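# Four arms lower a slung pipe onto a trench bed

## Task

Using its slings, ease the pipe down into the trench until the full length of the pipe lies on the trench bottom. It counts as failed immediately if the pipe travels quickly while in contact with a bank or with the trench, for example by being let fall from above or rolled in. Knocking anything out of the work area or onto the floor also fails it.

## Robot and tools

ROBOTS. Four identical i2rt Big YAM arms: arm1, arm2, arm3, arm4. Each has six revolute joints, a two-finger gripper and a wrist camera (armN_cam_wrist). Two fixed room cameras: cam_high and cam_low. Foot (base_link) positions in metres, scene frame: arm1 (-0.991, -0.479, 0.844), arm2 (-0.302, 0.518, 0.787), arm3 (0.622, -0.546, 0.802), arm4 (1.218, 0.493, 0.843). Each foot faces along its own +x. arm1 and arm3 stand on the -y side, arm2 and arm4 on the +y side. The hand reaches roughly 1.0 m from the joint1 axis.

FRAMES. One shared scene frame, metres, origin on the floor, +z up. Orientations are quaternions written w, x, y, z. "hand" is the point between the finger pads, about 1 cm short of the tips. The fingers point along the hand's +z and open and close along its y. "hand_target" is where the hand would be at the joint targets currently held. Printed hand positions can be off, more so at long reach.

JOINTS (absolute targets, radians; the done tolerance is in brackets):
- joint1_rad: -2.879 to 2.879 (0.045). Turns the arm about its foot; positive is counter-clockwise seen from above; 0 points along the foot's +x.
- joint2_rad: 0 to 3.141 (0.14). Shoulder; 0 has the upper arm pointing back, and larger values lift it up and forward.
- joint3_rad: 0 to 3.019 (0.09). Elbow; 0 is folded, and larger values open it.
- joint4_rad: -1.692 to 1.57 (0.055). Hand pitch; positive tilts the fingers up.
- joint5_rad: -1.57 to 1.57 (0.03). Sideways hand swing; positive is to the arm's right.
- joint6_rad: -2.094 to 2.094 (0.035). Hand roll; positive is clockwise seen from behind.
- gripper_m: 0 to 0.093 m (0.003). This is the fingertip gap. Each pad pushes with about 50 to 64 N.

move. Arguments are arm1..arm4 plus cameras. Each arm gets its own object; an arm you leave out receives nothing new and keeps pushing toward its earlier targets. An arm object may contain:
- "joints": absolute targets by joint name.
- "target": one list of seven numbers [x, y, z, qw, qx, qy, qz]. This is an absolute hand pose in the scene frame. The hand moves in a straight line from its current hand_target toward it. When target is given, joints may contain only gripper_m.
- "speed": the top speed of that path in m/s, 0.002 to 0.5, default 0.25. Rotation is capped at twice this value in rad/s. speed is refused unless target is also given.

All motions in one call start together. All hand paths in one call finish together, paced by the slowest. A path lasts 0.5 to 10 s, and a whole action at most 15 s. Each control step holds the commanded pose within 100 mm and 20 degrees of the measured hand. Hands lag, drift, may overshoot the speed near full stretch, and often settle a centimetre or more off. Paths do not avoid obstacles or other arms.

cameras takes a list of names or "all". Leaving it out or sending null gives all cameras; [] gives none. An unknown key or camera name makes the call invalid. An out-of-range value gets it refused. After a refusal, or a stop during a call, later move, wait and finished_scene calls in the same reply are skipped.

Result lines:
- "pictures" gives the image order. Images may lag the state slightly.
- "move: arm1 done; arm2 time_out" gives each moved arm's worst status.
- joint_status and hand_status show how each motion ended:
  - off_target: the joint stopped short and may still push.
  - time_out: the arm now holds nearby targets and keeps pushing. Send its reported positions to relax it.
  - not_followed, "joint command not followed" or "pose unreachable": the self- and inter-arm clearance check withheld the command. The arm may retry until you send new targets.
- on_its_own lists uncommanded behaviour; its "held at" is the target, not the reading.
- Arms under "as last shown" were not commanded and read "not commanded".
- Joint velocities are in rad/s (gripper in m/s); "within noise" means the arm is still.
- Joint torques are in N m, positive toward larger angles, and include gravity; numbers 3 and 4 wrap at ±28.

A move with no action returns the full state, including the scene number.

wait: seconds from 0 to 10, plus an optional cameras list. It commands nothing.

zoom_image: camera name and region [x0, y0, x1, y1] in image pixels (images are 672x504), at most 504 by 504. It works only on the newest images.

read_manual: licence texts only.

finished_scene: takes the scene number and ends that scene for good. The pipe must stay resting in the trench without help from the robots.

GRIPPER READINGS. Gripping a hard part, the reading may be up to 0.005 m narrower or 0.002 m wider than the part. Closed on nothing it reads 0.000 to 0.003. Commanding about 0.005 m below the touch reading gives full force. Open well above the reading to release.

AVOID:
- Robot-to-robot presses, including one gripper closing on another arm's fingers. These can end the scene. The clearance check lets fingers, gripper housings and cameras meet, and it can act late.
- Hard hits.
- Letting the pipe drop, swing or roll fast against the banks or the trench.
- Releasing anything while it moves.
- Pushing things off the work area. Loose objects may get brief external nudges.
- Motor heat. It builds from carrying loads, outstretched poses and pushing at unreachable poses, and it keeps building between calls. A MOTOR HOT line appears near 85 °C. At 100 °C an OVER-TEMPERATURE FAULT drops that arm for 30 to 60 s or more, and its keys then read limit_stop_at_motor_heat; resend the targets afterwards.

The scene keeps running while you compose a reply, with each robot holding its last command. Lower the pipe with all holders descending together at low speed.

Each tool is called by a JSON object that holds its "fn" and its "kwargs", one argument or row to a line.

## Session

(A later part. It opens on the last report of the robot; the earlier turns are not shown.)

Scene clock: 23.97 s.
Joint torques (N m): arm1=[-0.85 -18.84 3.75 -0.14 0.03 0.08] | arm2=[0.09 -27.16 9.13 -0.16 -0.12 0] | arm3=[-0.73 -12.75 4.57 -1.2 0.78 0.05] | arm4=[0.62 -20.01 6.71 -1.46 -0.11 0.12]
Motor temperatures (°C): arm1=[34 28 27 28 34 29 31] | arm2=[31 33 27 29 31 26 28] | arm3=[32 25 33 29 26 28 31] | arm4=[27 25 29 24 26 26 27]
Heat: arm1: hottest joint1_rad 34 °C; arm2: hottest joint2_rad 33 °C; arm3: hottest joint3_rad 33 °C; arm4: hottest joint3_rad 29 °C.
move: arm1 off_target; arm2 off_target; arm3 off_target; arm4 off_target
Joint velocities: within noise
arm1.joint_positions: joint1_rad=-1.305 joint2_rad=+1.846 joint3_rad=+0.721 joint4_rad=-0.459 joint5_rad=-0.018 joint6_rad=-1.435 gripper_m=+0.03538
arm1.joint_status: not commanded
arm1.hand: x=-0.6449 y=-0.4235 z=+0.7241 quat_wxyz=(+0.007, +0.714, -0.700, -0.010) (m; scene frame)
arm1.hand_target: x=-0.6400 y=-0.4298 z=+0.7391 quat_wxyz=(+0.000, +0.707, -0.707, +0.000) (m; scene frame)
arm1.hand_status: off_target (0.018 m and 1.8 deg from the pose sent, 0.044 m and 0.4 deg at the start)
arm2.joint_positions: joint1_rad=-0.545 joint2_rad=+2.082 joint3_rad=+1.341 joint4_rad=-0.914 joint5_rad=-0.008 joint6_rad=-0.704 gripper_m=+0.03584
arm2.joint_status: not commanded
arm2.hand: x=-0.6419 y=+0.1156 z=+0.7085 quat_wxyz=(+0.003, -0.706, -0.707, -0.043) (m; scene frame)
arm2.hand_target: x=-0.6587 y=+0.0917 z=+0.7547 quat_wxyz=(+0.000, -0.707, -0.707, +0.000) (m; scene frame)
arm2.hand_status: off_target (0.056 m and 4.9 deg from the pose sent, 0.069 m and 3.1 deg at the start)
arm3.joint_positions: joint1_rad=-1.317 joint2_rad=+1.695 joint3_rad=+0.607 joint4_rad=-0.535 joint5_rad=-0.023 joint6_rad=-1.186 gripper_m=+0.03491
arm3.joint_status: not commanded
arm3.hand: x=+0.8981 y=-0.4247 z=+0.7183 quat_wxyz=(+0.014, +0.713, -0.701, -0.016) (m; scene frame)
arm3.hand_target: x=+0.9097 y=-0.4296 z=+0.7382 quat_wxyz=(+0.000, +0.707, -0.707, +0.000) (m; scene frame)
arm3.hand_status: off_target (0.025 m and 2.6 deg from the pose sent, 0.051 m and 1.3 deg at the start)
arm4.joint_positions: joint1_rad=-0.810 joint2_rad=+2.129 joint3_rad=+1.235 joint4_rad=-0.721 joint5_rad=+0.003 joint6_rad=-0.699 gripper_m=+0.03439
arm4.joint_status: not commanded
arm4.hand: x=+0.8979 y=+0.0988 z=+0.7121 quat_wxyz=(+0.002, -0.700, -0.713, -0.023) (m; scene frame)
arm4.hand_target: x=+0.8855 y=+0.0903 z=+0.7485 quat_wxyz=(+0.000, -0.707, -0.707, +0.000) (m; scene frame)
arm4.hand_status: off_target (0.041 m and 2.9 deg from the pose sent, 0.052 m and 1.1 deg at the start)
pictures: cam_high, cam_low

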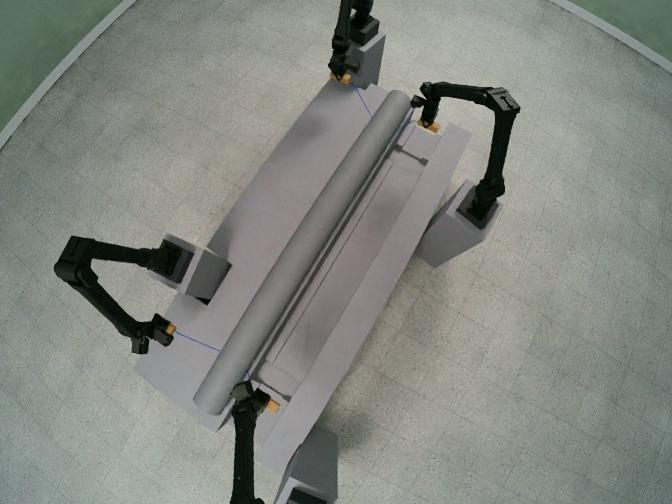

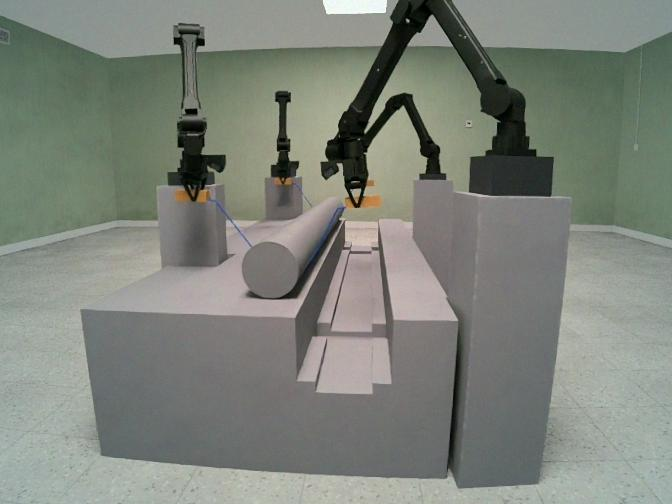

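{"fn": "move", "kwargs": {
  "arm1": {"target":[-0.64,-0.43,0.79,0,0.7071,-0.7071,0],"speed":0.04},
  "arm2": {"target":[-0.66,0.08,0.82,0,0.7071,0.7071,0],"speed":0.04},
  "arm3": {"target":[0.915,-0.43,0.79,0,0.7071,-0.7071,0],"speed":0.04},
  "arm4": {"target":[0.88,0.08,0.81,0,0.7071,0.7071,0],"speed":0.04}
}}

Scene clock: 26.80 s.
Joint torques (N m): arm1=[-1.73 -20.01 6.05 -0.76 0.4 -0.03] | arm2=[-0.09 -32.09 9.76 -1.99 -0.03 -0.13] | arm3=[-1.61 -12.75 8.09 -1.88 0.83 -0.11] | arm4=[-0.79 -22.36 8.62 -2.92 0.18 0.02]
Motor temperatures (°C): arm1=[34 29 27 28 34 29 31] | arm2=[31 34 28 29 31 26 28] | arm3=[32 25 33 29 26 28 31] | arm4=[27 26 29 24 26 26 27]
Heat: arm1: hottest joint1_rad 34 °C; arm2: hottest joint2_rad 34 °C; arm3: hottest joint3_rad 33 °C; arm4: hottest joint3_rad 29 °C.
move: arm1 off_target; arm2 off_target; arm3 off_target; arm4 off_target
Joint velocities: within noise
arm1.joint_positions: joint1_rad=-1.293 joint2_rad=+1.731 joint3_rad=+0.721 joint4_rad=-0.598 joint5_rad=-0.029 joint6_rad=-1.425 gripper_m=+0.03538
arm1.joint_status: not commanded
arm1.hand: x=-0.6538 y=-0.4187 z=+0.7626 quat_wxyz=(+0.013, +0.714, -0.700, -0.021) (m; scene frame)
arm1.hand_target: x=-0.6404 y=-0.4296 z=+0.7880 quat_wxyz=(+0.000, +0.707, -0.707, +0.000) (m; scene frame)
arm1.hand_status: off_target (0.033 m and 3.1 deg from the pose sent, 0.066 m and 1.8 deg at the start)
arm2.joint_positions: joint1_rad=-0.519 joint2_rad=+2.072 joint3_rad=+1.407 joint4_rad=-1.016 joint5_rad=-0.008 joint6_rad=-0.680 gripper_m=+0.03584
arm2.joint_status: not commanded
arm2.hand: x=-0.6370 y=+0.0993 z=+0.7338 quat_wxyz=(+0.006, -0.705, -0.707, -0.055) (m; scene frame)
arm2.hand_target: x=-0.6575 y=+0.0830 z=+0.8152 quat_wxyz=(+0.000, -0.707, -0.707, +0.000) (m; scene frame)
arm2.hand_status: off_target (0.091 m and 6.4 deg from the pose sent, 0.118 m and 4.9 deg at the start)
arm3.joint_positions: joint1_rad=-1.314 joint2_rad=+1.572 joint3_rad=+0.618 joint4_rad=-0.701 joint5_rad=-0.023 joint6_rad=-1.181 gripper_m=+0.03491
arm3.joint_status: not commanded
arm3.hand: x=+0.8874 y=-0.4278 z=+0.7566 quat_wxyz=(+0.029, +0.712, -0.702, -0.022) (m; scene frame)
arm3.hand_target: x=+0.9139 y=-0.4299 z=+0.7875 quat_wxyz=(+0.000, +0.707, -0.708, +0.001) (m; scene frame)
arm3.hand_status: off_target (0.043 m and 4.3 deg from the pose sent, 0.074 m and 2.6 deg at the start)
arm4.joint_positions: joint1_rad=-0.789 joint2_rad=+2.077 joint3_rad=+1.272 joint4_rad=-0.828 joint5_rad=-0.003 joint6_rad=-0.684 gripper_m=+0.03434
arm4.joint_status: not commanded
arm4.hand: x=+0.9035 y=+0.0869 z=+0.7477 quat_wxyz=(+0.000, -0.698, -0.715, -0.032) (m; scene frame)
arm4.hand_target: x=+0.8812 y=+0.0811 z=+0.8062 quat_wxyz=(+0.000, -0.707, -0.707, +0.001) (m; scene frame)
arm4.hand_status: off_target (0.067 m and 4.0 deg from the pose sent, 0.101 m and 2.9 deg at the start)
pictures: arm1_cam_wrist, arm2_cam_wrist, arm3_cam_wrist, arm4_cam_wrist, cam_high, cam_low

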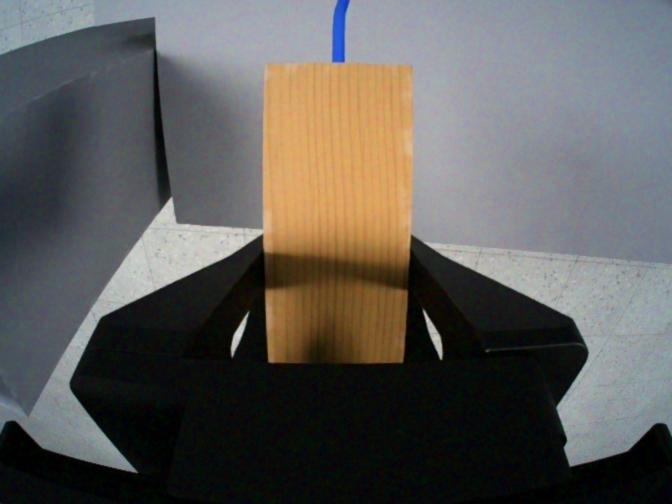

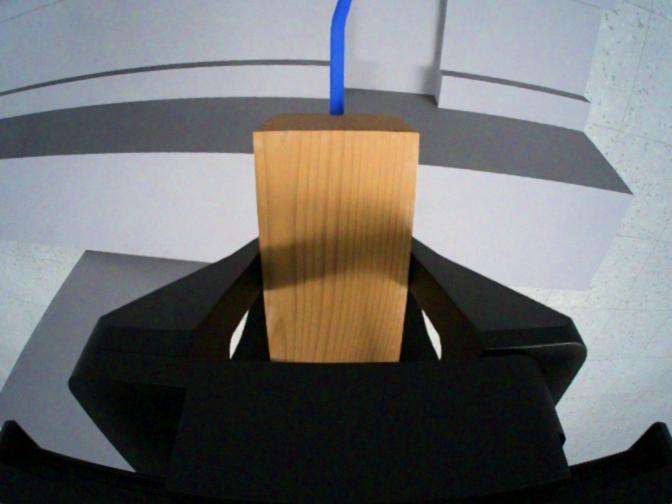

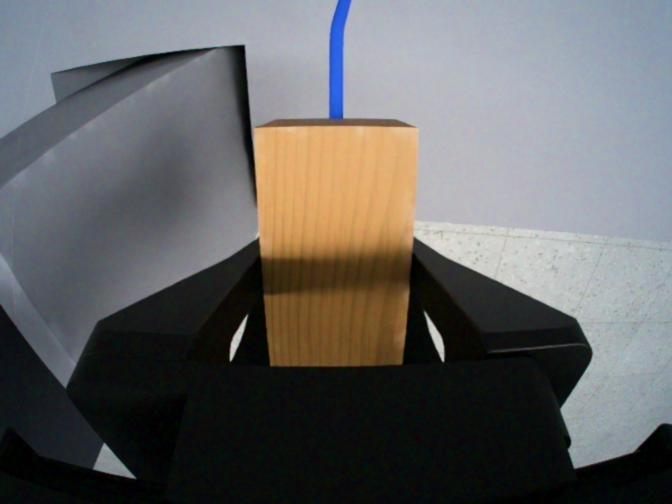

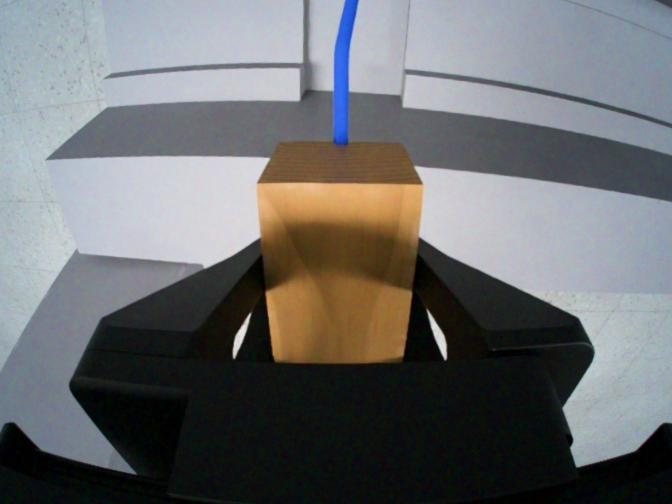

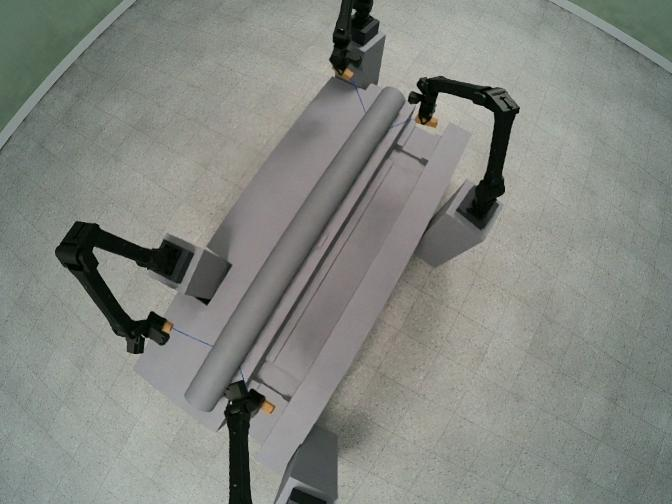

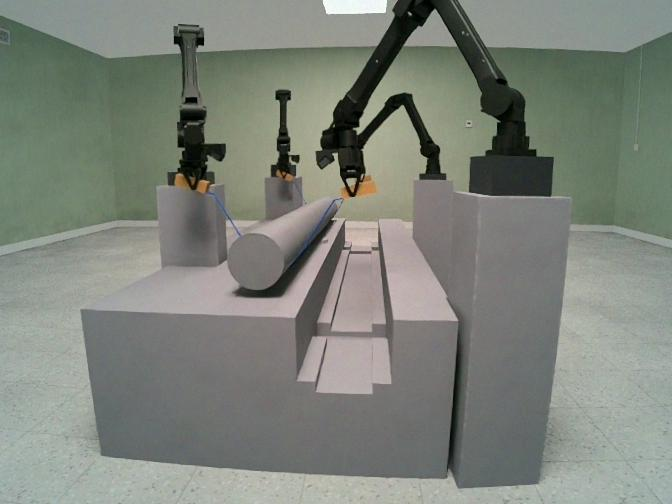

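{"fn": "move", "kwargs": {
  "arm1": {"target":[-0.64,-0.43,0.82,0,0.7071,-0.7071,0],"speed":0.04},
  "arm2": {"target":[-0.66,0.08,0.865,0,0.7071,0.7071,0],"speed":0.04},
  "arm3": {"target":[0.915,-0.43,0.82,0,0.7071,-0.7071,0],"speed":0.04},
  "arm4": {"target":[0.88,0.08,0.85,0,0.7071,0.7071,0],"speed":0.04},
  "cameras": ["cam_low"]
}}

{"fn": "move", "kwargs": {
  "arm1": {"target":[-0.64,-0.31,0.825,0,0.7071,-0.7071,0],"speed":0.05},
  "arm2": {"target":[-0.66,0.20,0.855,0,0.7071,0.7071,0],"speed":0.05},
  "arm3": {"target":[0.915,-0.31,0.825,0,0.7071,-0.7071,0],"speed":0.05},
  "arm4": {"target":[0.88,0.20,0.845,0,0.7071,0.7071,0],"speed":0.05}
}}

Scene clock: 29.37 s.
Joint torques (N m): arm1=[-1.79 -20.01 8.28 -1.2 0.43 -0.07] | arm2=[-2.02 -33.67 9.95 -2.35 0.06 -0.2] | arm3=[-1.55 -12.4 9.51 -2.1 1 -0.12] | arm4=[-1.08 -23.47 9.59 -3.43 0.2 -0.01]
Motor temperatures (°C): arm1=[34 29 27 28 34 29 31] | arm2=[31 35 28 29 31 26 28] | arm3=[32 25 34 29 26 28 31] | arm4=[27 26 29 24 26 26 27]
Heat: arm1: hottest joint1_rad 34 °C; arm2: hottest joint2_rad 35 °C; arm3: hottest joint3_rad 34 °C; arm4: hottest joint3_rad 29 °C.
move: arm1 off_target; arm2 off_target; arm3 off_target; arm4 off_target
Joint velocities: within noise
arm1.joint_positions: joint1_rad=-1.293 joint2_rad=+1.662 joint3_rad=+0.721 joint4_rad=-0.683 joint5_rad=-0.029 joint6_rad=-1.420 gripper_m=+0.03538
arm1.joint_status: not commanded
arm1.hand: x=-0.6611 y=-0.4194 z=+0.7855 quat_wxyz=(+0.020, +0.712, -0.701, -0.026) (m; scene frame)
arm1.hand_target: x=-0.6409 y=-0.4296 z=+0.8175 quat_wxyz=(+0.000, +0.707, -0.707, +0.000) (m; scene frame)
arm1.hand_status: off_target (0.042 m and 3.9 deg from the pose sent, 0.060 m and 3.1 deg at the start)
arm2.joint_positions: joint1_rad=-0.515 joint2_rad=+2.039 joint3_rad=+1.428 joint4_rad=-1.071 joint5_rad=-0.009 joint6_rad=-0.676 gripper_m=+0.03584
arm2.joint_status: not commanded
arm2.hand: x=-0.6362 y=+0.0962 z=+0.7580 quat_wxyz=(+0.005, -0.705, -0.707, -0.056) (m; scene frame)
arm2.hand_target: x=-0.6547 y=+0.0846 z=+0.8480 quat_wxyz=(+0.001, -0.707, -0.707, +0.001) (m; scene frame)
arm2.hand_status: off_target (0.111 m and 6.5 deg from the pose sent, 0.135 m and 6.4 deg at the start; pose on its path clipped on 57 of 68 steps)
arm3.joint_positions: joint1_rad=-1.313 joint2_rad=+1.502 joint3_rad=+0.637 joint4_rad=-0.797 joint5_rad=-0.026 joint6_rad=-1.178 gripper_m=+0.03491
arm3.joint_status: not commanded
arm3.hand: x=+0.8853 y=-0.4278 z=+0.7814 quat_wxyz=(+0.032, +0.711, -0.702, -0.025) (m; scene frame)
arm3.hand_target: x=+0.9135 y=-0.4298 z=+0.8170 quat_wxyz=(+0.000, +0.707, -0.707, +0.001) (m; scene frame)
arm3.hand_status: off_target (0.049 m and 4.7 deg from the pose sent, 0.069 m and 4.3 deg at the start)
arm4.joint_positions: joint1_rad=-0.786 joint2_rad=+2.033 joint3_rad=+1.288 joint4_rad=-0.902 joint5_rad=-0.003 joint6_rad=-0.679 gripper_m=+0.03434
arm4.joint_status: not commanded
arm4.hand: x=+0.9050 y=+0.0865 z=+0.7750 quat_wxyz=(+0.001, -0.698, -0.715, -0.039) (m; scene frame)
arm4.hand_target: x=+0.8819 y=+0.0814 z=+0.8446 quat_wxyz=(+0.001, -0.707, -0.707, +0.001) (m; scene frame)
arm4.hand_status: off_target (0.079 m and 4.7 deg from the pose sent, 0.105 m and 4.0 deg at the start)
pictures: cam_low

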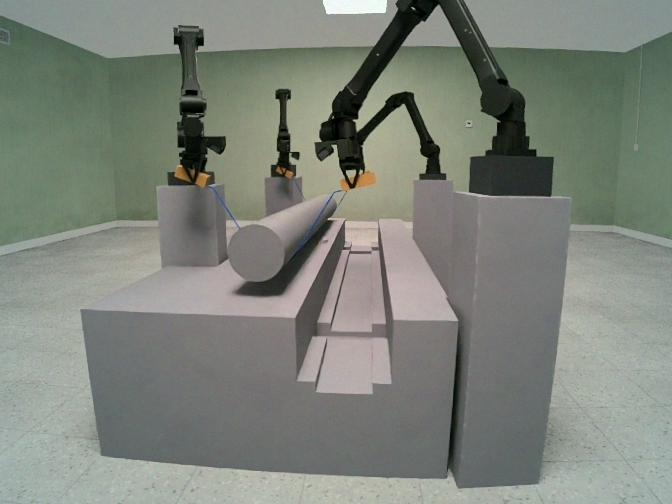

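Scene clock: 32.47 s.
Joint torques (N m): arm1=[-1.03 -18.08 10.15 -1.36 0.3 -0.1] | arm2=[-3.25 -29.27 7.36 -0.75 0.09 -0.37] | arm3=[-0.97 -11.87 10.07 -1.87 0.8 -0.03] | arm4=[-2.78 -19.84 6.22 -1.63 0.31 -0.3]
Motor temperatures (°C): arm1=[34 29 28 28 34 29 31] | arm2=[31 35 28 29 30 26 28] | arm3=[32 25 34 29 26 28 31] | arm4=[27 27 29 24 26 26 27]
Heat: arm1: hottest joint1_rad 34 °C; arm2: hottest joint2_rad 35 °C; arm3: hottest joint3_rad 34 °C; arm4: hottest joint3_rad 29 °C.
move: arm1 off_target; arm2 off_target; arm3 off_target; arm4 off_target
Joint velocities: within noise
arm1.joint_positions: joint1_rad=-0.992 joint2_rad=+1.684 joint3_rad=+0.812 joint4_rad=-0.722 joint5_rad=-0.023 joint6_rad=-1.114 gripper_m=+0.03538
arm1.joint_status: not commanded
arm1.hand: x=-0.6610 y=-0.3086 z=+0.7977 quat_wxyz=(+0.014, +0.711, -0.703, -0.014) (m; scene frame)
arm1.hand_target: x=-0.6407 y=-0.3101 z=+0.8242 quat_wxyz=(+0.000, +0.707, -0.707, +0.000) (m; scene frame)
arm1.hand_status: off_target (0.034 m and 2.3 deg from the pose sent, 0.118 m and 3.9 deg at the start)
arm2.joint_positions: joint1_rad=-0.648 joint2_rad=+1.837 joint3_rad=+1.188 joint4_rad=-1.029 joint5_rad=-0.008 joint6_rad=-0.809 gripper_m=+0.03584
arm2.joint_status: not commanded
arm2.hand: x=-0.6363 y=+0.1953 z=+0.7871 quat_wxyz=(-0.001, -0.705, -0.708, -0.054) (m; scene frame)
arm2.hand_target: x=-0.6578 y=+0.2007 z=+0.8498 quat_wxyz=(+0.002, -0.707, -0.707, +0.000) (m; scene frame)
arm2.hand_status: off_target (0.072 m and 6.2 deg from the pose sent, 0.144 m and 6.5 deg at the start)
arm3.joint_positions: joint1_rad=-1.024 joint2_rad=+1.598 joint3_rad=+0.808 joint4_rad=-0.833 joint5_rad=-0.026 joint6_rad=-0.891 gripper_m=+0.03491
arm3.joint_status: not commanded
arm3.hand: x=+0.8923 y=-0.3143 z=+0.7947 quat_wxyz=(+0.019, +0.712, -0.702, -0.011) (m; scene frame)
arm3.hand_target: x=+0.9140 y=-0.3104 z=+0.8240 quat_wxyz=(-0.001, +0.707, -0.707, +0.000) (m; scene frame)
arm3.hand_status: off_target (0.038 m and 2.7 deg from the pose sent, 0.129 m and 4.7 deg at the start)
arm4.joint_positions: joint1_rad=-0.935 joint2_rad=+1.848 joint3_rad=+1.048 joint4_rad=-0.836 joint5_rad=-0.004 joint6_rad=-0.819 gripper_m=+0.03434
arm4.joint_status: not commanded
arm4.hand: x=+0.9004 y=+0.1879 z=+0.7967 quat_wxyz=(-0.005, -0.702, -0.711, -0.034) (m; scene frame)
arm4.hand_target: x=+0.8812 y=+0.1997 z=+0.8406 quat_wxyz=(+0.001, -0.707, -0.707, +0.000) (m; scene frame)
arm4.hand_status: off_target (0.054 m and 4.0 deg from the pose sent, 0.136 m and 4.7 deg at the start)
pictures: arm1_cam_wrist, arm2_cam_wrist, arm3_cam_wrist, arm4_cam_wrist, cam_high, cam_low

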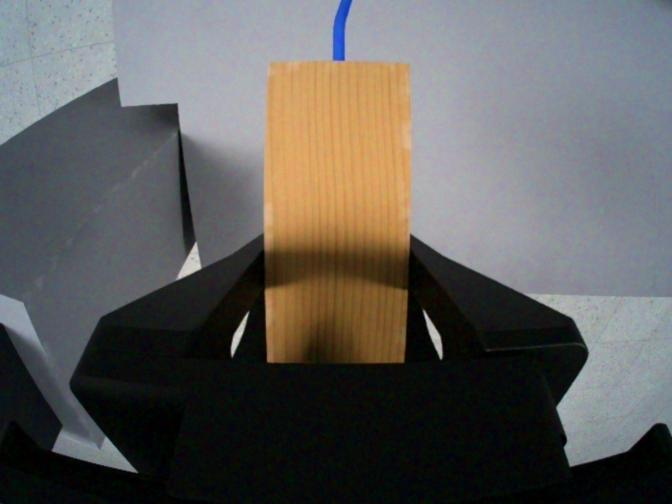

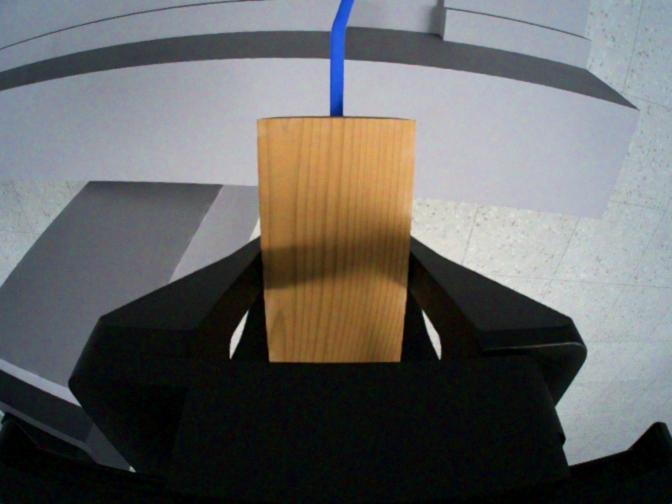

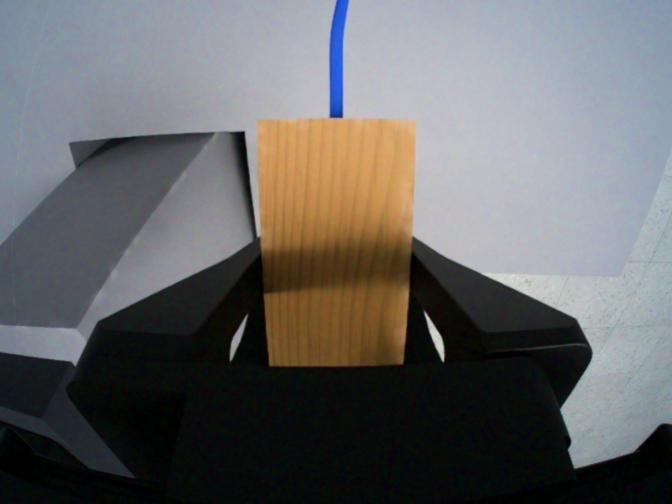

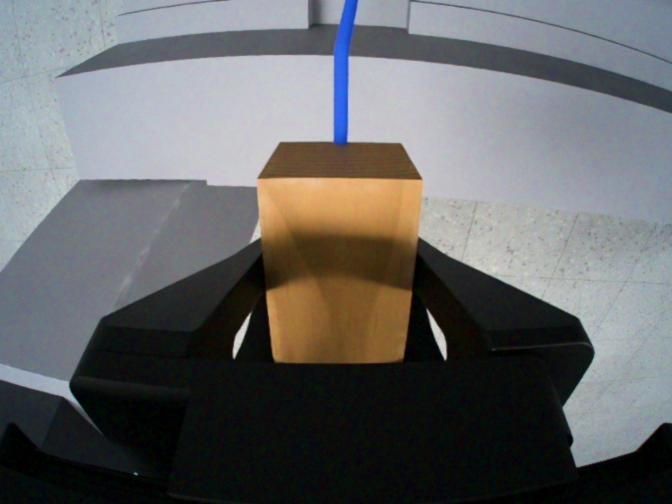

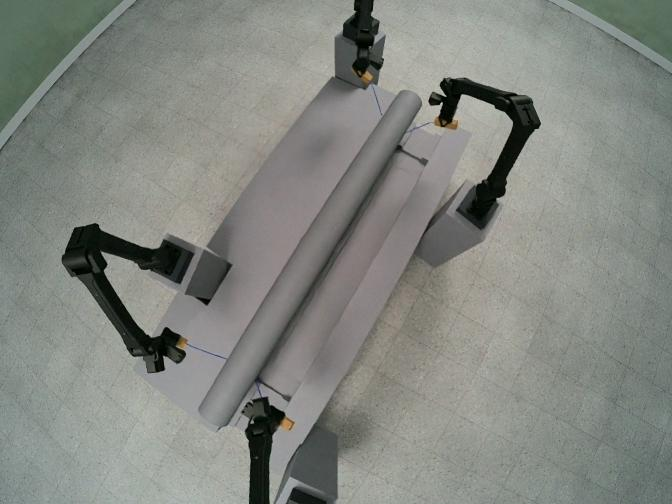

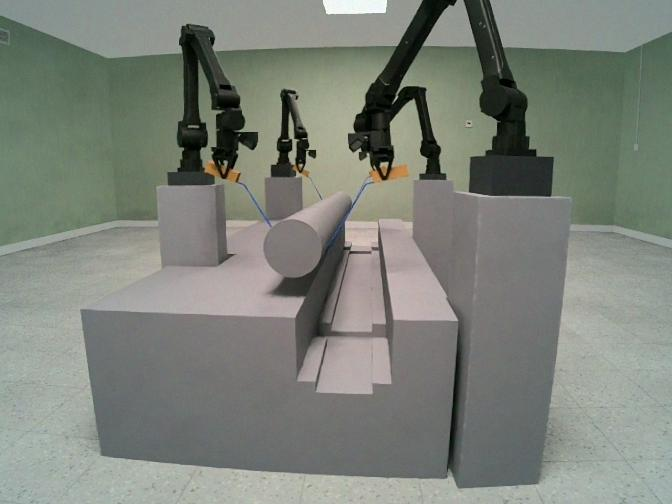

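{"fn": "move", "kwargs": {
  "arm1": {"target":[-0.63,-0.155,0.82,0,0.7071,-0.7071,0],"speed":0.05},
  "arm2": {"target":[-0.665,0.355,0.835,0,0.7071,0.7071,0],"speed":0.05},
  "arm3": {"target":[0.92,-0.155,0.82,0,0.7071,-0.7071,0],"speed":0.05},
  "arm4": {"target":[0.88,0.355,0.83,0,0.7071,0.7071,0],"speed":0.05}
}}

Scene clock: 36.53 s.
Joint torques (N m): arm1=[-0.91 -24.29 10.39 -1.61 0.16 -0.05] | arm2=[-4.01 -23.88 7.21 -0.36 0.22 -0.39] | arm3=[-1.32 -17.9 10.24 -2.48 0.66 -0.02] | arm4=[-3.25 -15.5 6.06 -1.22 0.48 -0.31]
Motor temperatures (°C): arm1=[34 29 28 28 34 29 31] | arm2=[31 36 28 29 30 26 28] | arm3=[32 25 36 29 26 28 31] | arm4=[27 27 29 24 26 26 27]
Heat: arm1: hottest joint1_rad 34 °C; arm2: hottest joint2_rad 36 °C; arm3: hottest joint3_rad 36 °C; arm4: hottest joint3_rad 29 °C.
move: arm1 off_target; arm2 off_target; arm3 off_target; arm4 off_target
Joint velocities: within noise
arm1.joint_positions: joint1_rad=-0.711 joint2_rad=+1.905 joint3_rad=+1.100 joint4_rad=-0.796 joint5_rad=-0.014 joint6_rad=-0.832 gripper_m=+0.03538
arm1.joint_status: not commanded
arm1.hand: x=-0.6511 y=-0.1603 z=+0.7797 quat_wxyz=(+0.022, +0.711, -0.703, -0.006) (m; scene frame)
arm1.hand_target: x=-0.6309 y=-0.1557 z=+0.8186 quat_wxyz=(-0.001, +0.707, -0.707, +0.000) (m; scene frame)
arm1.hand_status: off_target (0.046 m and 2.7 deg from the pose sent, 0.158 m and 2.3 deg at the start)
arm2.joint_positions: joint1_rad=-0.945 joint2_rad=+1.654 joint3_rad=+0.924 joint4_rad=-0.939 joint5_rad=-0.011 joint6_rad=-1.114 gripper_m=+0.03584
arm2.joint_status: not commanded
arm2.hand: x=-0.6416 y=+0.3443 z=+0.7881 quat_wxyz=(-0.017, -0.702, -0.711, -0.045) (m; scene frame)
arm2.hand_target: x=-0.6632 y=+0.3549 z=+0.8317 quat_wxyz=(+0.002, -0.707, -0.707, -0.001) (m; scene frame)
arm2.hand_status: off_target (0.053 m and 5.6 deg from the pose sent, 0.169 m and 6.2 deg at the start)
arm3.joint_positions: joint1_rad=-0.781 joint2_rad=+1.879 joint3_rad=+1.150 joint4_rad=-0.900 joint5_rad=-0.025 joint6_rad=-0.652 gripper_m=+0.03491
arm3.joint_status: not commanded
arm3.hand: x=+0.8977 y=-0.1628 z=+0.7755 quat_wxyz=(+0.025, +0.713, -0.700, -0.004) (m; scene frame)
arm3.hand_target: x=+0.9188 y=-0.1560 z=+0.8187 quat_wxyz=(-0.001, +0.707, -0.707, +0.000) (m; scene frame)
arm3.hand_status: off_target (0.050 m and 3.1 deg from the pose sent, 0.164 m and 2.7 deg at the start)
arm4.joint_positions: joint1_rad=-1.255 joint2_rad=+1.679 joint3_rad=+0.789 joint4_rad=-0.741 joint5_rad=-0.010 joint6_rad=-1.143 gripper_m=+0.03434
arm4.joint_status: not commanded
arm4.hand: x=+0.8979 y=+0.3392 z=+0.7969 quat_wxyz=(-0.017, -0.701, -0.713, -0.028) (m; scene frame)
arm4.hand_target: x=+0.8811 y=+0.3544 z=+0.8269 quat_wxyz=(+0.001, -0.707, -0.707, -0.001) (m; scene frame)
arm4.hand_status: off_target (0.041 m and 3.9 deg from the pose sent, 0.172 m and 4.0 deg at the start)
pictures: arm1_cam_wrist, arm2_cam_wrist, arm3_cam_wrist, arm4_cam_wrist, cam_high, cam_low

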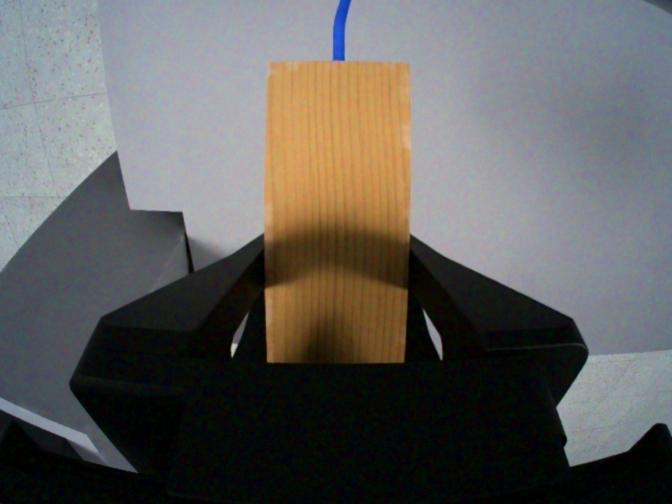

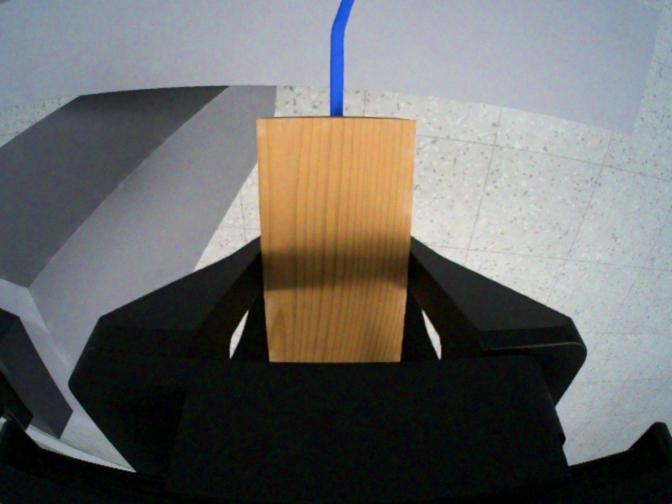

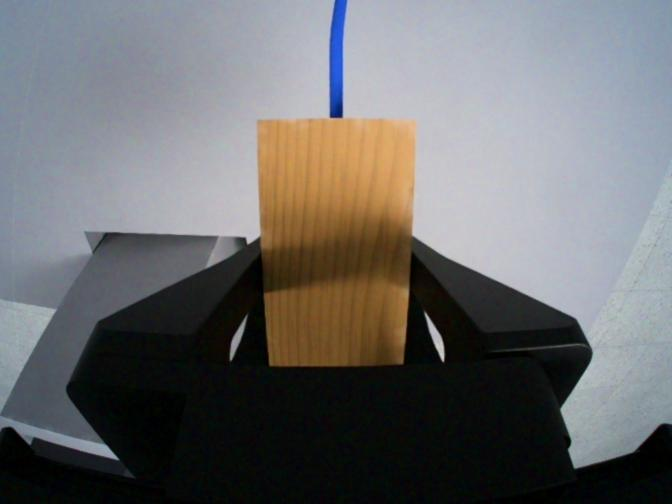

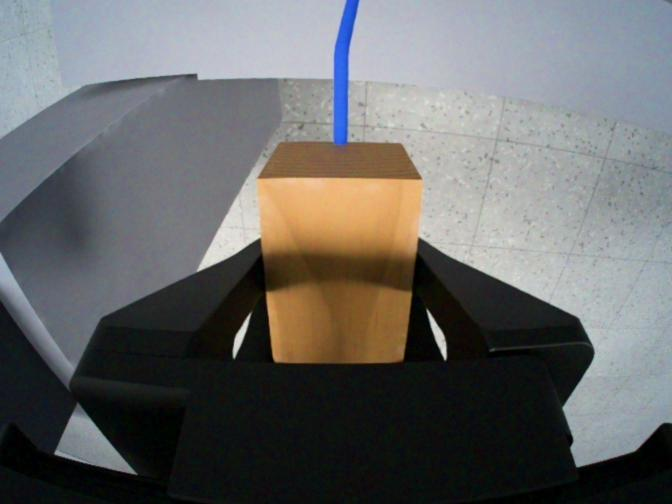

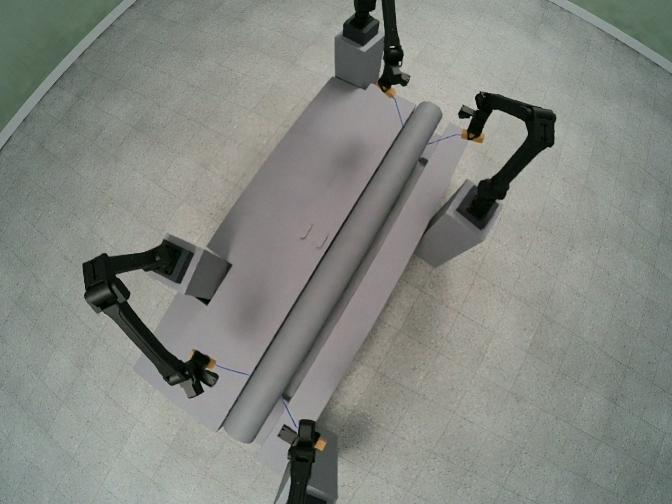

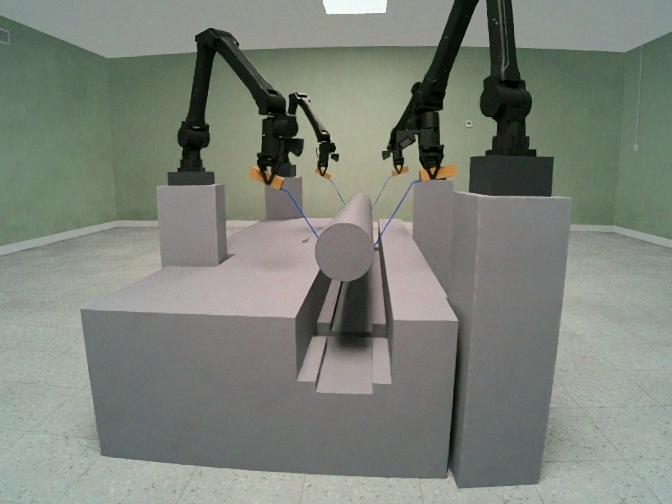

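{"fn": "move", "kwargs": {
  "arm1": {"target":[-0.63,-0.146,0.72,0,0.7071,-0.7071,0],"speed":0.05},
  "arm2": {"target":[-0.665,0.364,0.735,0,0.7071,0.7071,0],"speed":0.05},
  "arm3": {"target":[0.92,-0.146,0.72,0,0.7071,-0.7071,0],"speed":0.05},
  "arm4": {"target":[0.88,0.364,0.73,0,0.7071,0.7071,0],"speed":0.05}
}}

Scene clock: 39.40 s.
Joint torques (N m): arm1=[-0.91 -25.35 6.93 -0.21 0.11 -0.02] | arm2=[-4.72 -20.72 4.98 -0.16 0.36 -0.32] | arm3=[-1.2 -18.96 6.8 -1.26 0.61 0] | arm4=[-3.55 -12.28 3.54 -0.69 0.63 -0.23]
Motor temperatures (°C): arm1=[34 30 28 28 34 29 31] | arm2=[31 36 28 29 30 26 28] | arm3=[32 26 36 29 26 28 31] | arm4=[27 28 29 24 26 26 27]
Heat: arm1: hottest joint1_rad 34 °C; arm2: hottest joint2_rad 36 °C; arm3: hottest joint3_rad 36 °C; arm4: hottest joint3_rad 29 °C.
move: arm1 off_target; arm2 off_target; arm3 off_target; arm4 off_target
Joint velocities: within noise
arm1.joint_positions: joint1_rad=-0.696 joint2_rad=+2.107 joint3_rad=+1.114 joint4_rad=-0.614 joint5_rad=-0.012 joint6_rad=-0.818 gripper_m=+0.03538
arm1.joint_status: not commanded
arm1.hand: x=-0.6516 y=-0.1524 z=+0.6906 quat_wxyz=(+0.025, +0.711, -0.703, -0.005) (m; scene frame)
arm1.hand_target: x=-0.6305 y=-0.1464 z=+0.7192 quat_wxyz=(+0.000, +0.707, -0.707, +0.000) (m; scene frame)
arm1.hand_status: off_target (0.037 m and 3.0 deg from the pose sent, 0.065 m and 2.7 deg at the start)
arm2.joint_positions: joint1_rad=-0.964 joint2_rad=+1.801 joint3_rad=+0.843 joint4_rad=-0.660 joint5_rad=-0.016 joint6_rad=-1.140 gripper_m=+0.03584
arm2.joint_status: not commanded
arm2.hand: x=-0.6454 y=+0.3502 z=+0.7109 quat_wxyz=(-0.012, -0.700, -0.714, -0.020) (m; scene frame)
arm2.hand_target: x=-0.6641 y=+0.3639 z=+0.7337 quat_wxyz=(+0.001, -0.707, -0.707, -0.001) (m; scene frame)
arm2.hand_status: off_target (0.034 m and 2.9 deg from the pose sent, 0.061 m and 5.6 deg at the start)
arm3.joint_positions: joint1_rad=-0.768 joint2_rad=+2.069 joint3_rad=+1.150 joint4_rad=-0.707 joint5_rad=-0.024 joint6_rad=-0.641 gripper_m=+0.03491
arm3.joint_status: not commanded
arm3.hand: x=+0.8993 y=-0.1522 z=+0.6864 quat_wxyz=(+0.024, +0.714, -0.700, -0.003) (m; scene frame)
arm3.hand_target: x=+0.9194 y=-0.1466 z=+0.7189 quat_wxyz=(+0.000, +0.707, -0.707, +0.000) (m; scene frame)
arm3.hand_status: off_target (0.040 m and 3.0 deg from the pose sent, 0.062 m and 3.1 deg at the start)
arm4.joint_positions: joint1_rad=-1.277 joint2_rad=+1.874 joint3_rad=+0.748 joint4_rad=-0.447 joint5_rad=-0.016 joint6_rad=-1.176 gripper_m=+0.03434
arm4.joint_status: not commanded
arm4.hand: x=+0.8884 y=+0.3422 z=+0.7204 quat_wxyz=(-0.010, -0.697, -0.717, +0.000) (m; scene frame)
arm4.hand_target: x=+0.8808 y=+0.3632 z=+0.7291 quat_wxyz=(+0.000, -0.707, -0.707, +0.000) (m; scene frame)
arm4.hand_status: off_target (0.025 m and 1.9 deg from the pose sent, 0.074 m and 3.9 deg at the start)
pictures: arm1_cam_wrist, arm2_cam_wrist, arm3_cam_wrist, arm4_cam_wrist, cam_high, cam_low

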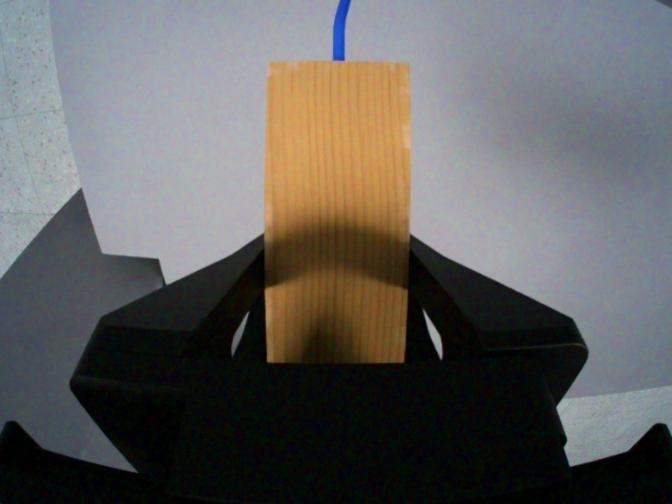

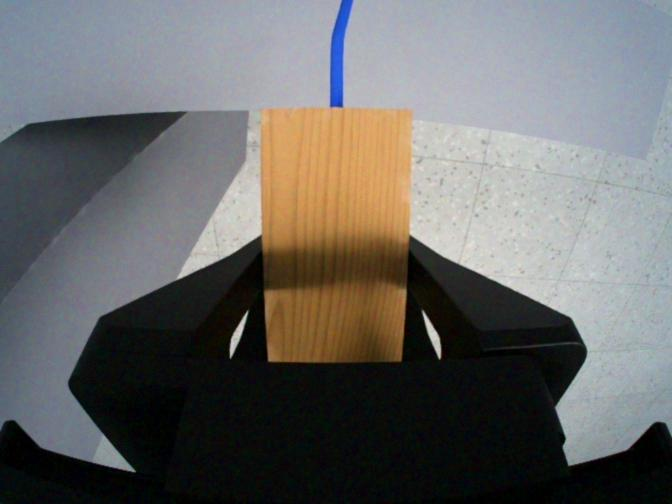

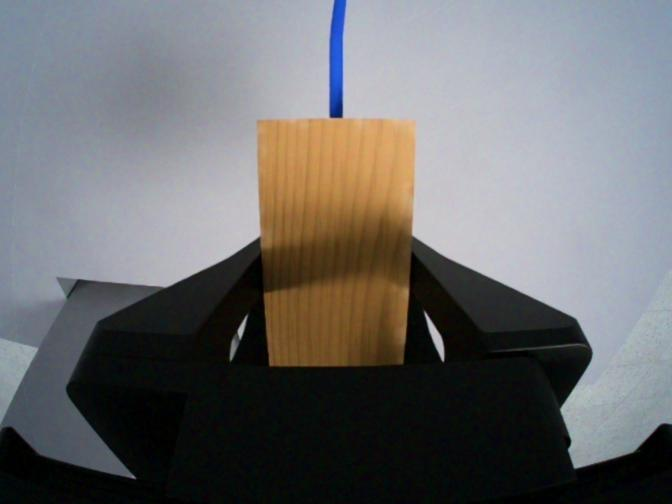

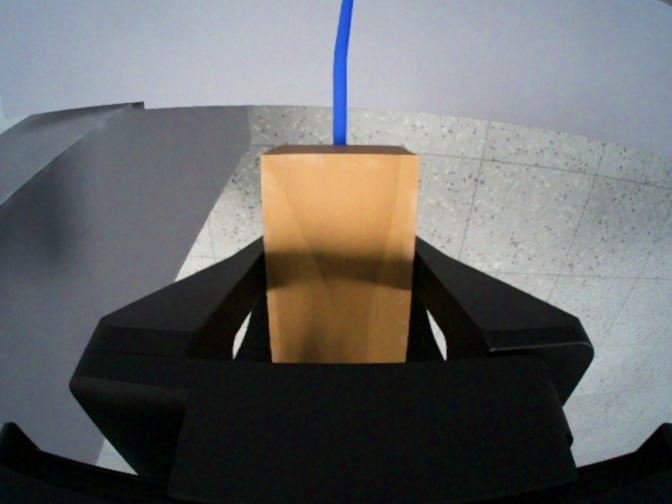

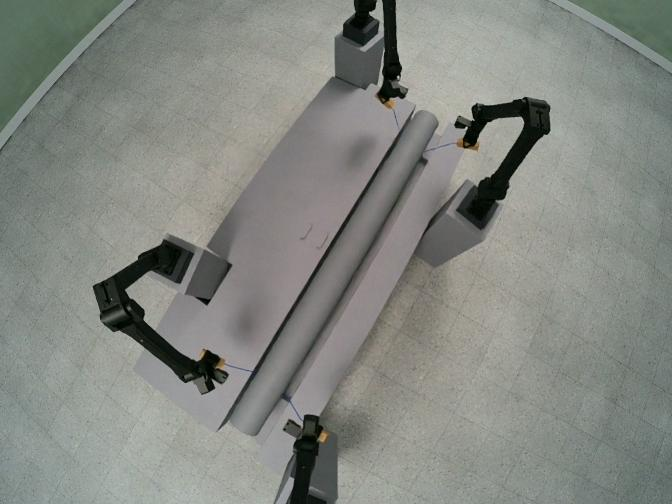

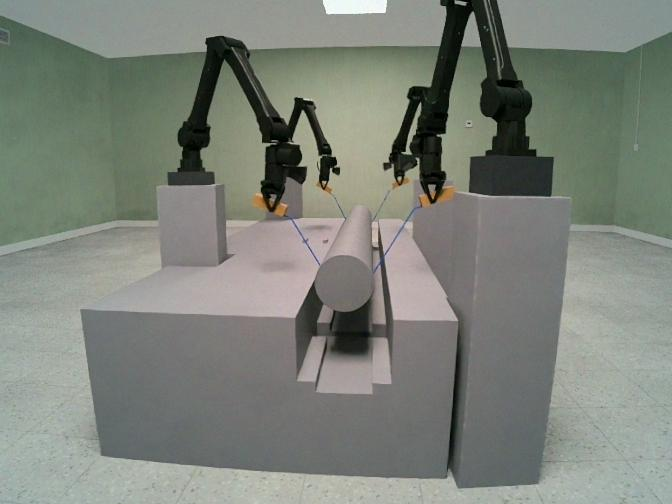

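{"fn": "move", "kwargs": {
  "arm1": {"target":[-0.63,-0.146,0.64,0,0.7071,-0.7071,0],"speed":0.05},
  "arm2": {"target":[-0.665,0.37,0.645,0,0.7071,0.7071,0],"speed":0.05},
  "arm3": {"target":[0.92,-0.146,0.64,0,0.7071,-0.7071,0],"speed":0.05},
  "arm4": {"target":[0.88,0.37,0.64,0,0.7071,0.7071,0],"speed":0.05},
  "cameras": ["cam_low"]
}}

{"fn": "move", "kwargs": {
  "arm1": {"target":[-0.63,-0.146,0.56,0,0.7071,-0.7071,0],"speed":0.03},
  "arm2": {"target":[-0.665,0.37,0.565,0,0.7071,0.7071,0],"speed":0.03},
  "arm3": {"target":[0.92,-0.146,0.56,0,0.7071,-0.7071,0],"speed":0.03},
  "arm4": {"target":[0.88,0.37,0.56,0,0.7071,0.7071,0],"speed":0.03},
  "cameras": ["cam_low","cam_high"]
}}

Scene clock: 42.07 s.
Joint torques (N m): arm1=[-0.97 -25.64 4.46 -0.05 0.1 -0.02] | arm2=[-3.78 -20.54 2.65 0.2 0.35 -0.3] | arm3=[-1.32 -19.02 4.85 -1.16 0.6 0.01] | arm4=[-3.6 -12.75 1.36 -0.55 0.66 -0.21]
Motor temperatures (°C): arm1=[34 31 28 28 34 29 31] | arm2=[31 36 28 29 30 26 28] | arm3=[32 26 36 29 26 28 31] | arm4=[27 27 29 24 26 26 27]
Heat: arm1: hottest joint1_rad 34 °C; arm2: hottest joint2_rad 36 °C; arm3: hottest joint3_rad 36 °C; arm4: hottest joint3_rad 29 °C.
move: arm1 off_target; arm2 off_target; arm3 off_target; arm4 off_target
Joint velocities: within noise
arm1.joint_positions: joint1_rad=-0.694 joint2_rad=+2.280 joint3_rad=+1.157 joint4_rad=-0.462 joint5_rad=-0.012 joint6_rad=-0.818 gripper_m=+0.03538
arm1.joint_status: not commanded
arm1.hand: x=-0.6471 y=-0.1468 z=+0.6180 quat_wxyz=(+0.014, +0.712, -0.702, -0.005) (m; scene frame)
arm1.hand_target: x=-0.6303 y=-0.1462 z=+0.6393 quat_wxyz=(+0.000, +0.707, -0.707, +0.000) (m; scene frame)
arm1.hand_status: off_target (0.028 m and 1.9 deg from the pose sent, 0.055 m and 3.0 deg at the start)
arm2.joint_positions: joint1_rad=-0.975 joint2_rad=+2.027 joint3_rad=+0.831 joint4_rad=-0.412 joint5_rad=-0.017 joint6_rad=-1.155 gripper_m=+0.03584
arm2.joint_status: not commanded
arm2.hand: x=-0.6459 y=+0.3555 z=+0.6247 quat_wxyz=(-0.011, -0.699, -0.715, -0.015) (m; scene frame)
arm2.hand_target: x=-0.6643 y=+0.3699 z=+0.6438 quat_wxyz=(+0.001, -0.707, -0.707, +0.000) (m; scene frame)
arm2.hand_status: off_target (0.031 m and 2.5 deg from the pose sent, 0.071 m and 2.9 deg at the start)
arm3.joint_positions: joint1_rad=-0.766 joint2_rad=+2.230 joint3_rad=+1.168 joint4_rad=-0.544 joint5_rad=-0.024 joint6_rad=-0.640 gripper_m=+0.03491
arm3.joint_status: not commanded
arm3.hand: x=+0.9018 y=-0.1482 z=+0.6135 quat_wxyz=(+0.014, +0.715, -0.699, -0.005) (m; scene frame)
arm3.hand_target: x=+0.9196 y=-0.1463 z=+0.6390 quat_wxyz=(+0.000, +0.707, -0.707, +0.000) (m; scene frame)
arm3.hand_status: off_target (0.032 m and 2.1 deg from the pose sent, 0.051 m and 3.0 deg at the start)
arm4.joint_positions: joint1_rad=-1.293 joint2_rad=+2.140 joint3_rad=+0.775 joint4_rad=-0.201 joint5_rad=-0.017 joint6_rad=-1.194 gripper_m=+0.03434
arm4.joint_status: not commanded
arm4.hand: x=+0.8874 y=+0.3475 z=+0.6327 quat_wxyz=(-0.009, -0.697, -0.717, +0.004) (m; scene frame)
arm4.hand_target: x=+0.8809 y=+0.3692 z=+0.6394 quat_wxyz=(+0.000, -0.707, -0.707, +0.000) (m; scene frame)
arm4.hand_status: off_target (0.025 m and 2.0 deg from the pose sent, 0.086 m and 1.9 deg at the start)
pictures: cam_low

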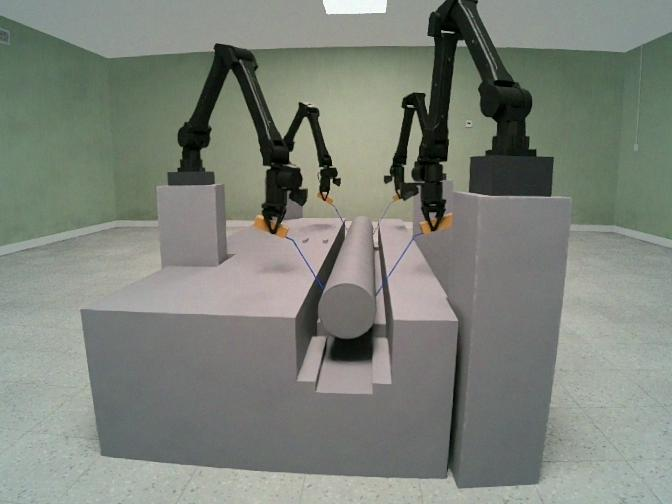

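Scene clock: 45.27 s.
Joint torques (N m): arm1=[-1.38 -23.24 2.67 0.18 0.33 -0.01] | arm2=[-3.84 -20.07 1.1 0.49 1.05 -0.22] | arm3=[-1.79 -17.67 2.73 -0.98 0.82 0.02] | arm4=[-3.49 -11.93 -0.06 -0.27 1.11 -0.14]
Motor temperatures (°C): arm1=[34 31 28 28 34 29 31] | arm2=[31 36 28 29 30 26 28] | arm3=[32 27 36 29 26 28 31] | arm4=[27 27 29 24 26 26 27]
Heat: arm1: hottest joint1_rad 34 °C; arm2: hottest joint2_rad 36 °C; arm3: hottest joint3_rad 36 °C; arm4: hottest joint3_rad 29 °C.
move: arm1 off_target; arm2 off_target; arm3 off_target; arm4 off_target
Joint velocities: within noise
arm1.joint_positions: joint1_rad=-0.688 joint2_rad=+2.436 joint3_rad=+1.240 joint4_rad=-0.343 joint5_rad=-0.020 joint6_rad=-0.818 gripper_m=+0.03538
arm1.joint_status: not commanded
arm1.hand: x=-0.6360 y=-0.1305 z=+0.5575 quat_wxyz=(-0.009, +0.714, -0.700, -0.008) (m; scene frame)
arm1.hand_target: x=-0.6304 y=-0.1458 z=+0.5599 quat_wxyz=(+0.000, +0.707, -0.707, +0.000) (m; scene frame)
arm1.hand_status: off_target (0.017 m and 1.8 deg from the pose sent, 0.060 m and 1.9 deg at the start)
arm2.joint_positions: joint1_rad=-0.975 joint2_rad=+2.225 joint3_rad=+0.881 joint4_rad=-0.231 joint5_rad=-0.033 joint6_rad=-1.161 gripper_m=+0.03584
arm2.joint_status: not commanded
arm2.hand: x=-0.6547 y=+0.3489 z=+0.5569 quat_wxyz=(-0.012, -0.697, -0.717, +0.003) (m; scene frame)
arm2.hand_target: x=-0.6642 y=+0.3695 z=+0.5645 quat_wxyz=(+0.000, -0.707, -0.707, +0.000) (m; scene frame)
arm2.hand_status: off_target (0.025 m and 2.2 deg from the pose sent, 0.064 m and 2.5 deg at the start)
arm3.joint_positions: joint1_rad=-0.758 joint2_rad=+2.384 joint3_rad=+1.239 joint4_rad=-0.411 joint5_rad=-0.030 joint6_rad=-0.640 gripper_m=+0.03491
arm3.joint_status: not commanded
arm3.hand: x=+0.9103 y=-0.1288 z=+0.5524 quat_wxyz=(-0.010, +0.718, -0.696, -0.011) (m; scene frame)
arm3.hand_target: x=+0.9195 y=-0.1457 z=+0.5596 quat_wxyz=(+0.000, +0.707, -0.707, +0.000) (m; scene frame)
arm3.hand_status: off_target (0.021 m and 2.5 deg from the pose sent, 0.057 m and 2.1 deg at the start)
arm4.joint_positions: joint1_rad=-1.293 joint2_rad=+2.360 joint3_rad=+0.862 joint4_rad=-0.041 joint5_rad=-0.029 joint6_rad=-1.200 gripper_m=+0.03434
arm4.joint_status: not commanded
arm4.hand: x=+0.8782 y=+0.3412 z=+0.5618 quat_wxyz=(-0.009, -0.694, -0.720, +0.018) (m; scene frame)
arm4.hand_target: x=+0.8813 y=+0.3685 z=+0.5601 quat_wxyz=(-0.001, -0.707, -0.707, +0.000) (m; scene frame)
arm4.hand_status: off_target (0.029 m and 3.1 deg from the pose sent, 0.076 m and 2.0 deg at the start)
pictures: cam_high, cam_low

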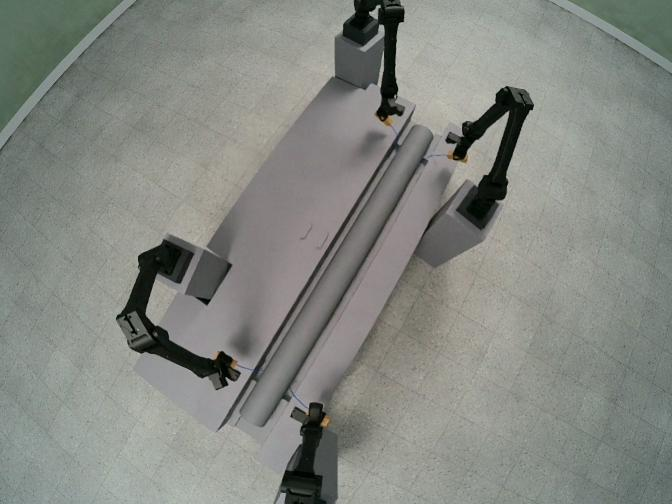

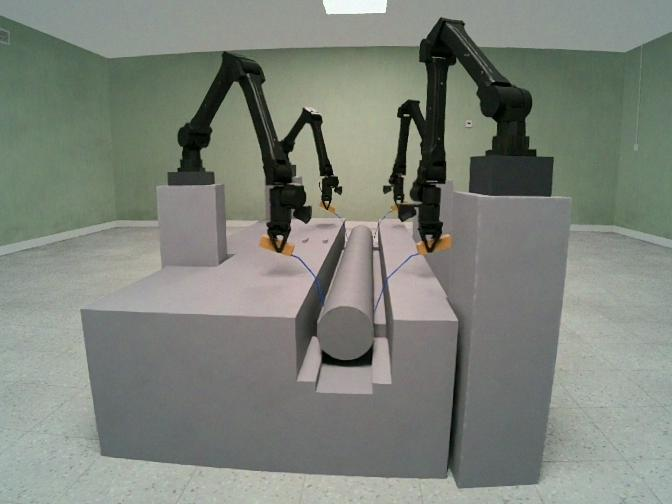

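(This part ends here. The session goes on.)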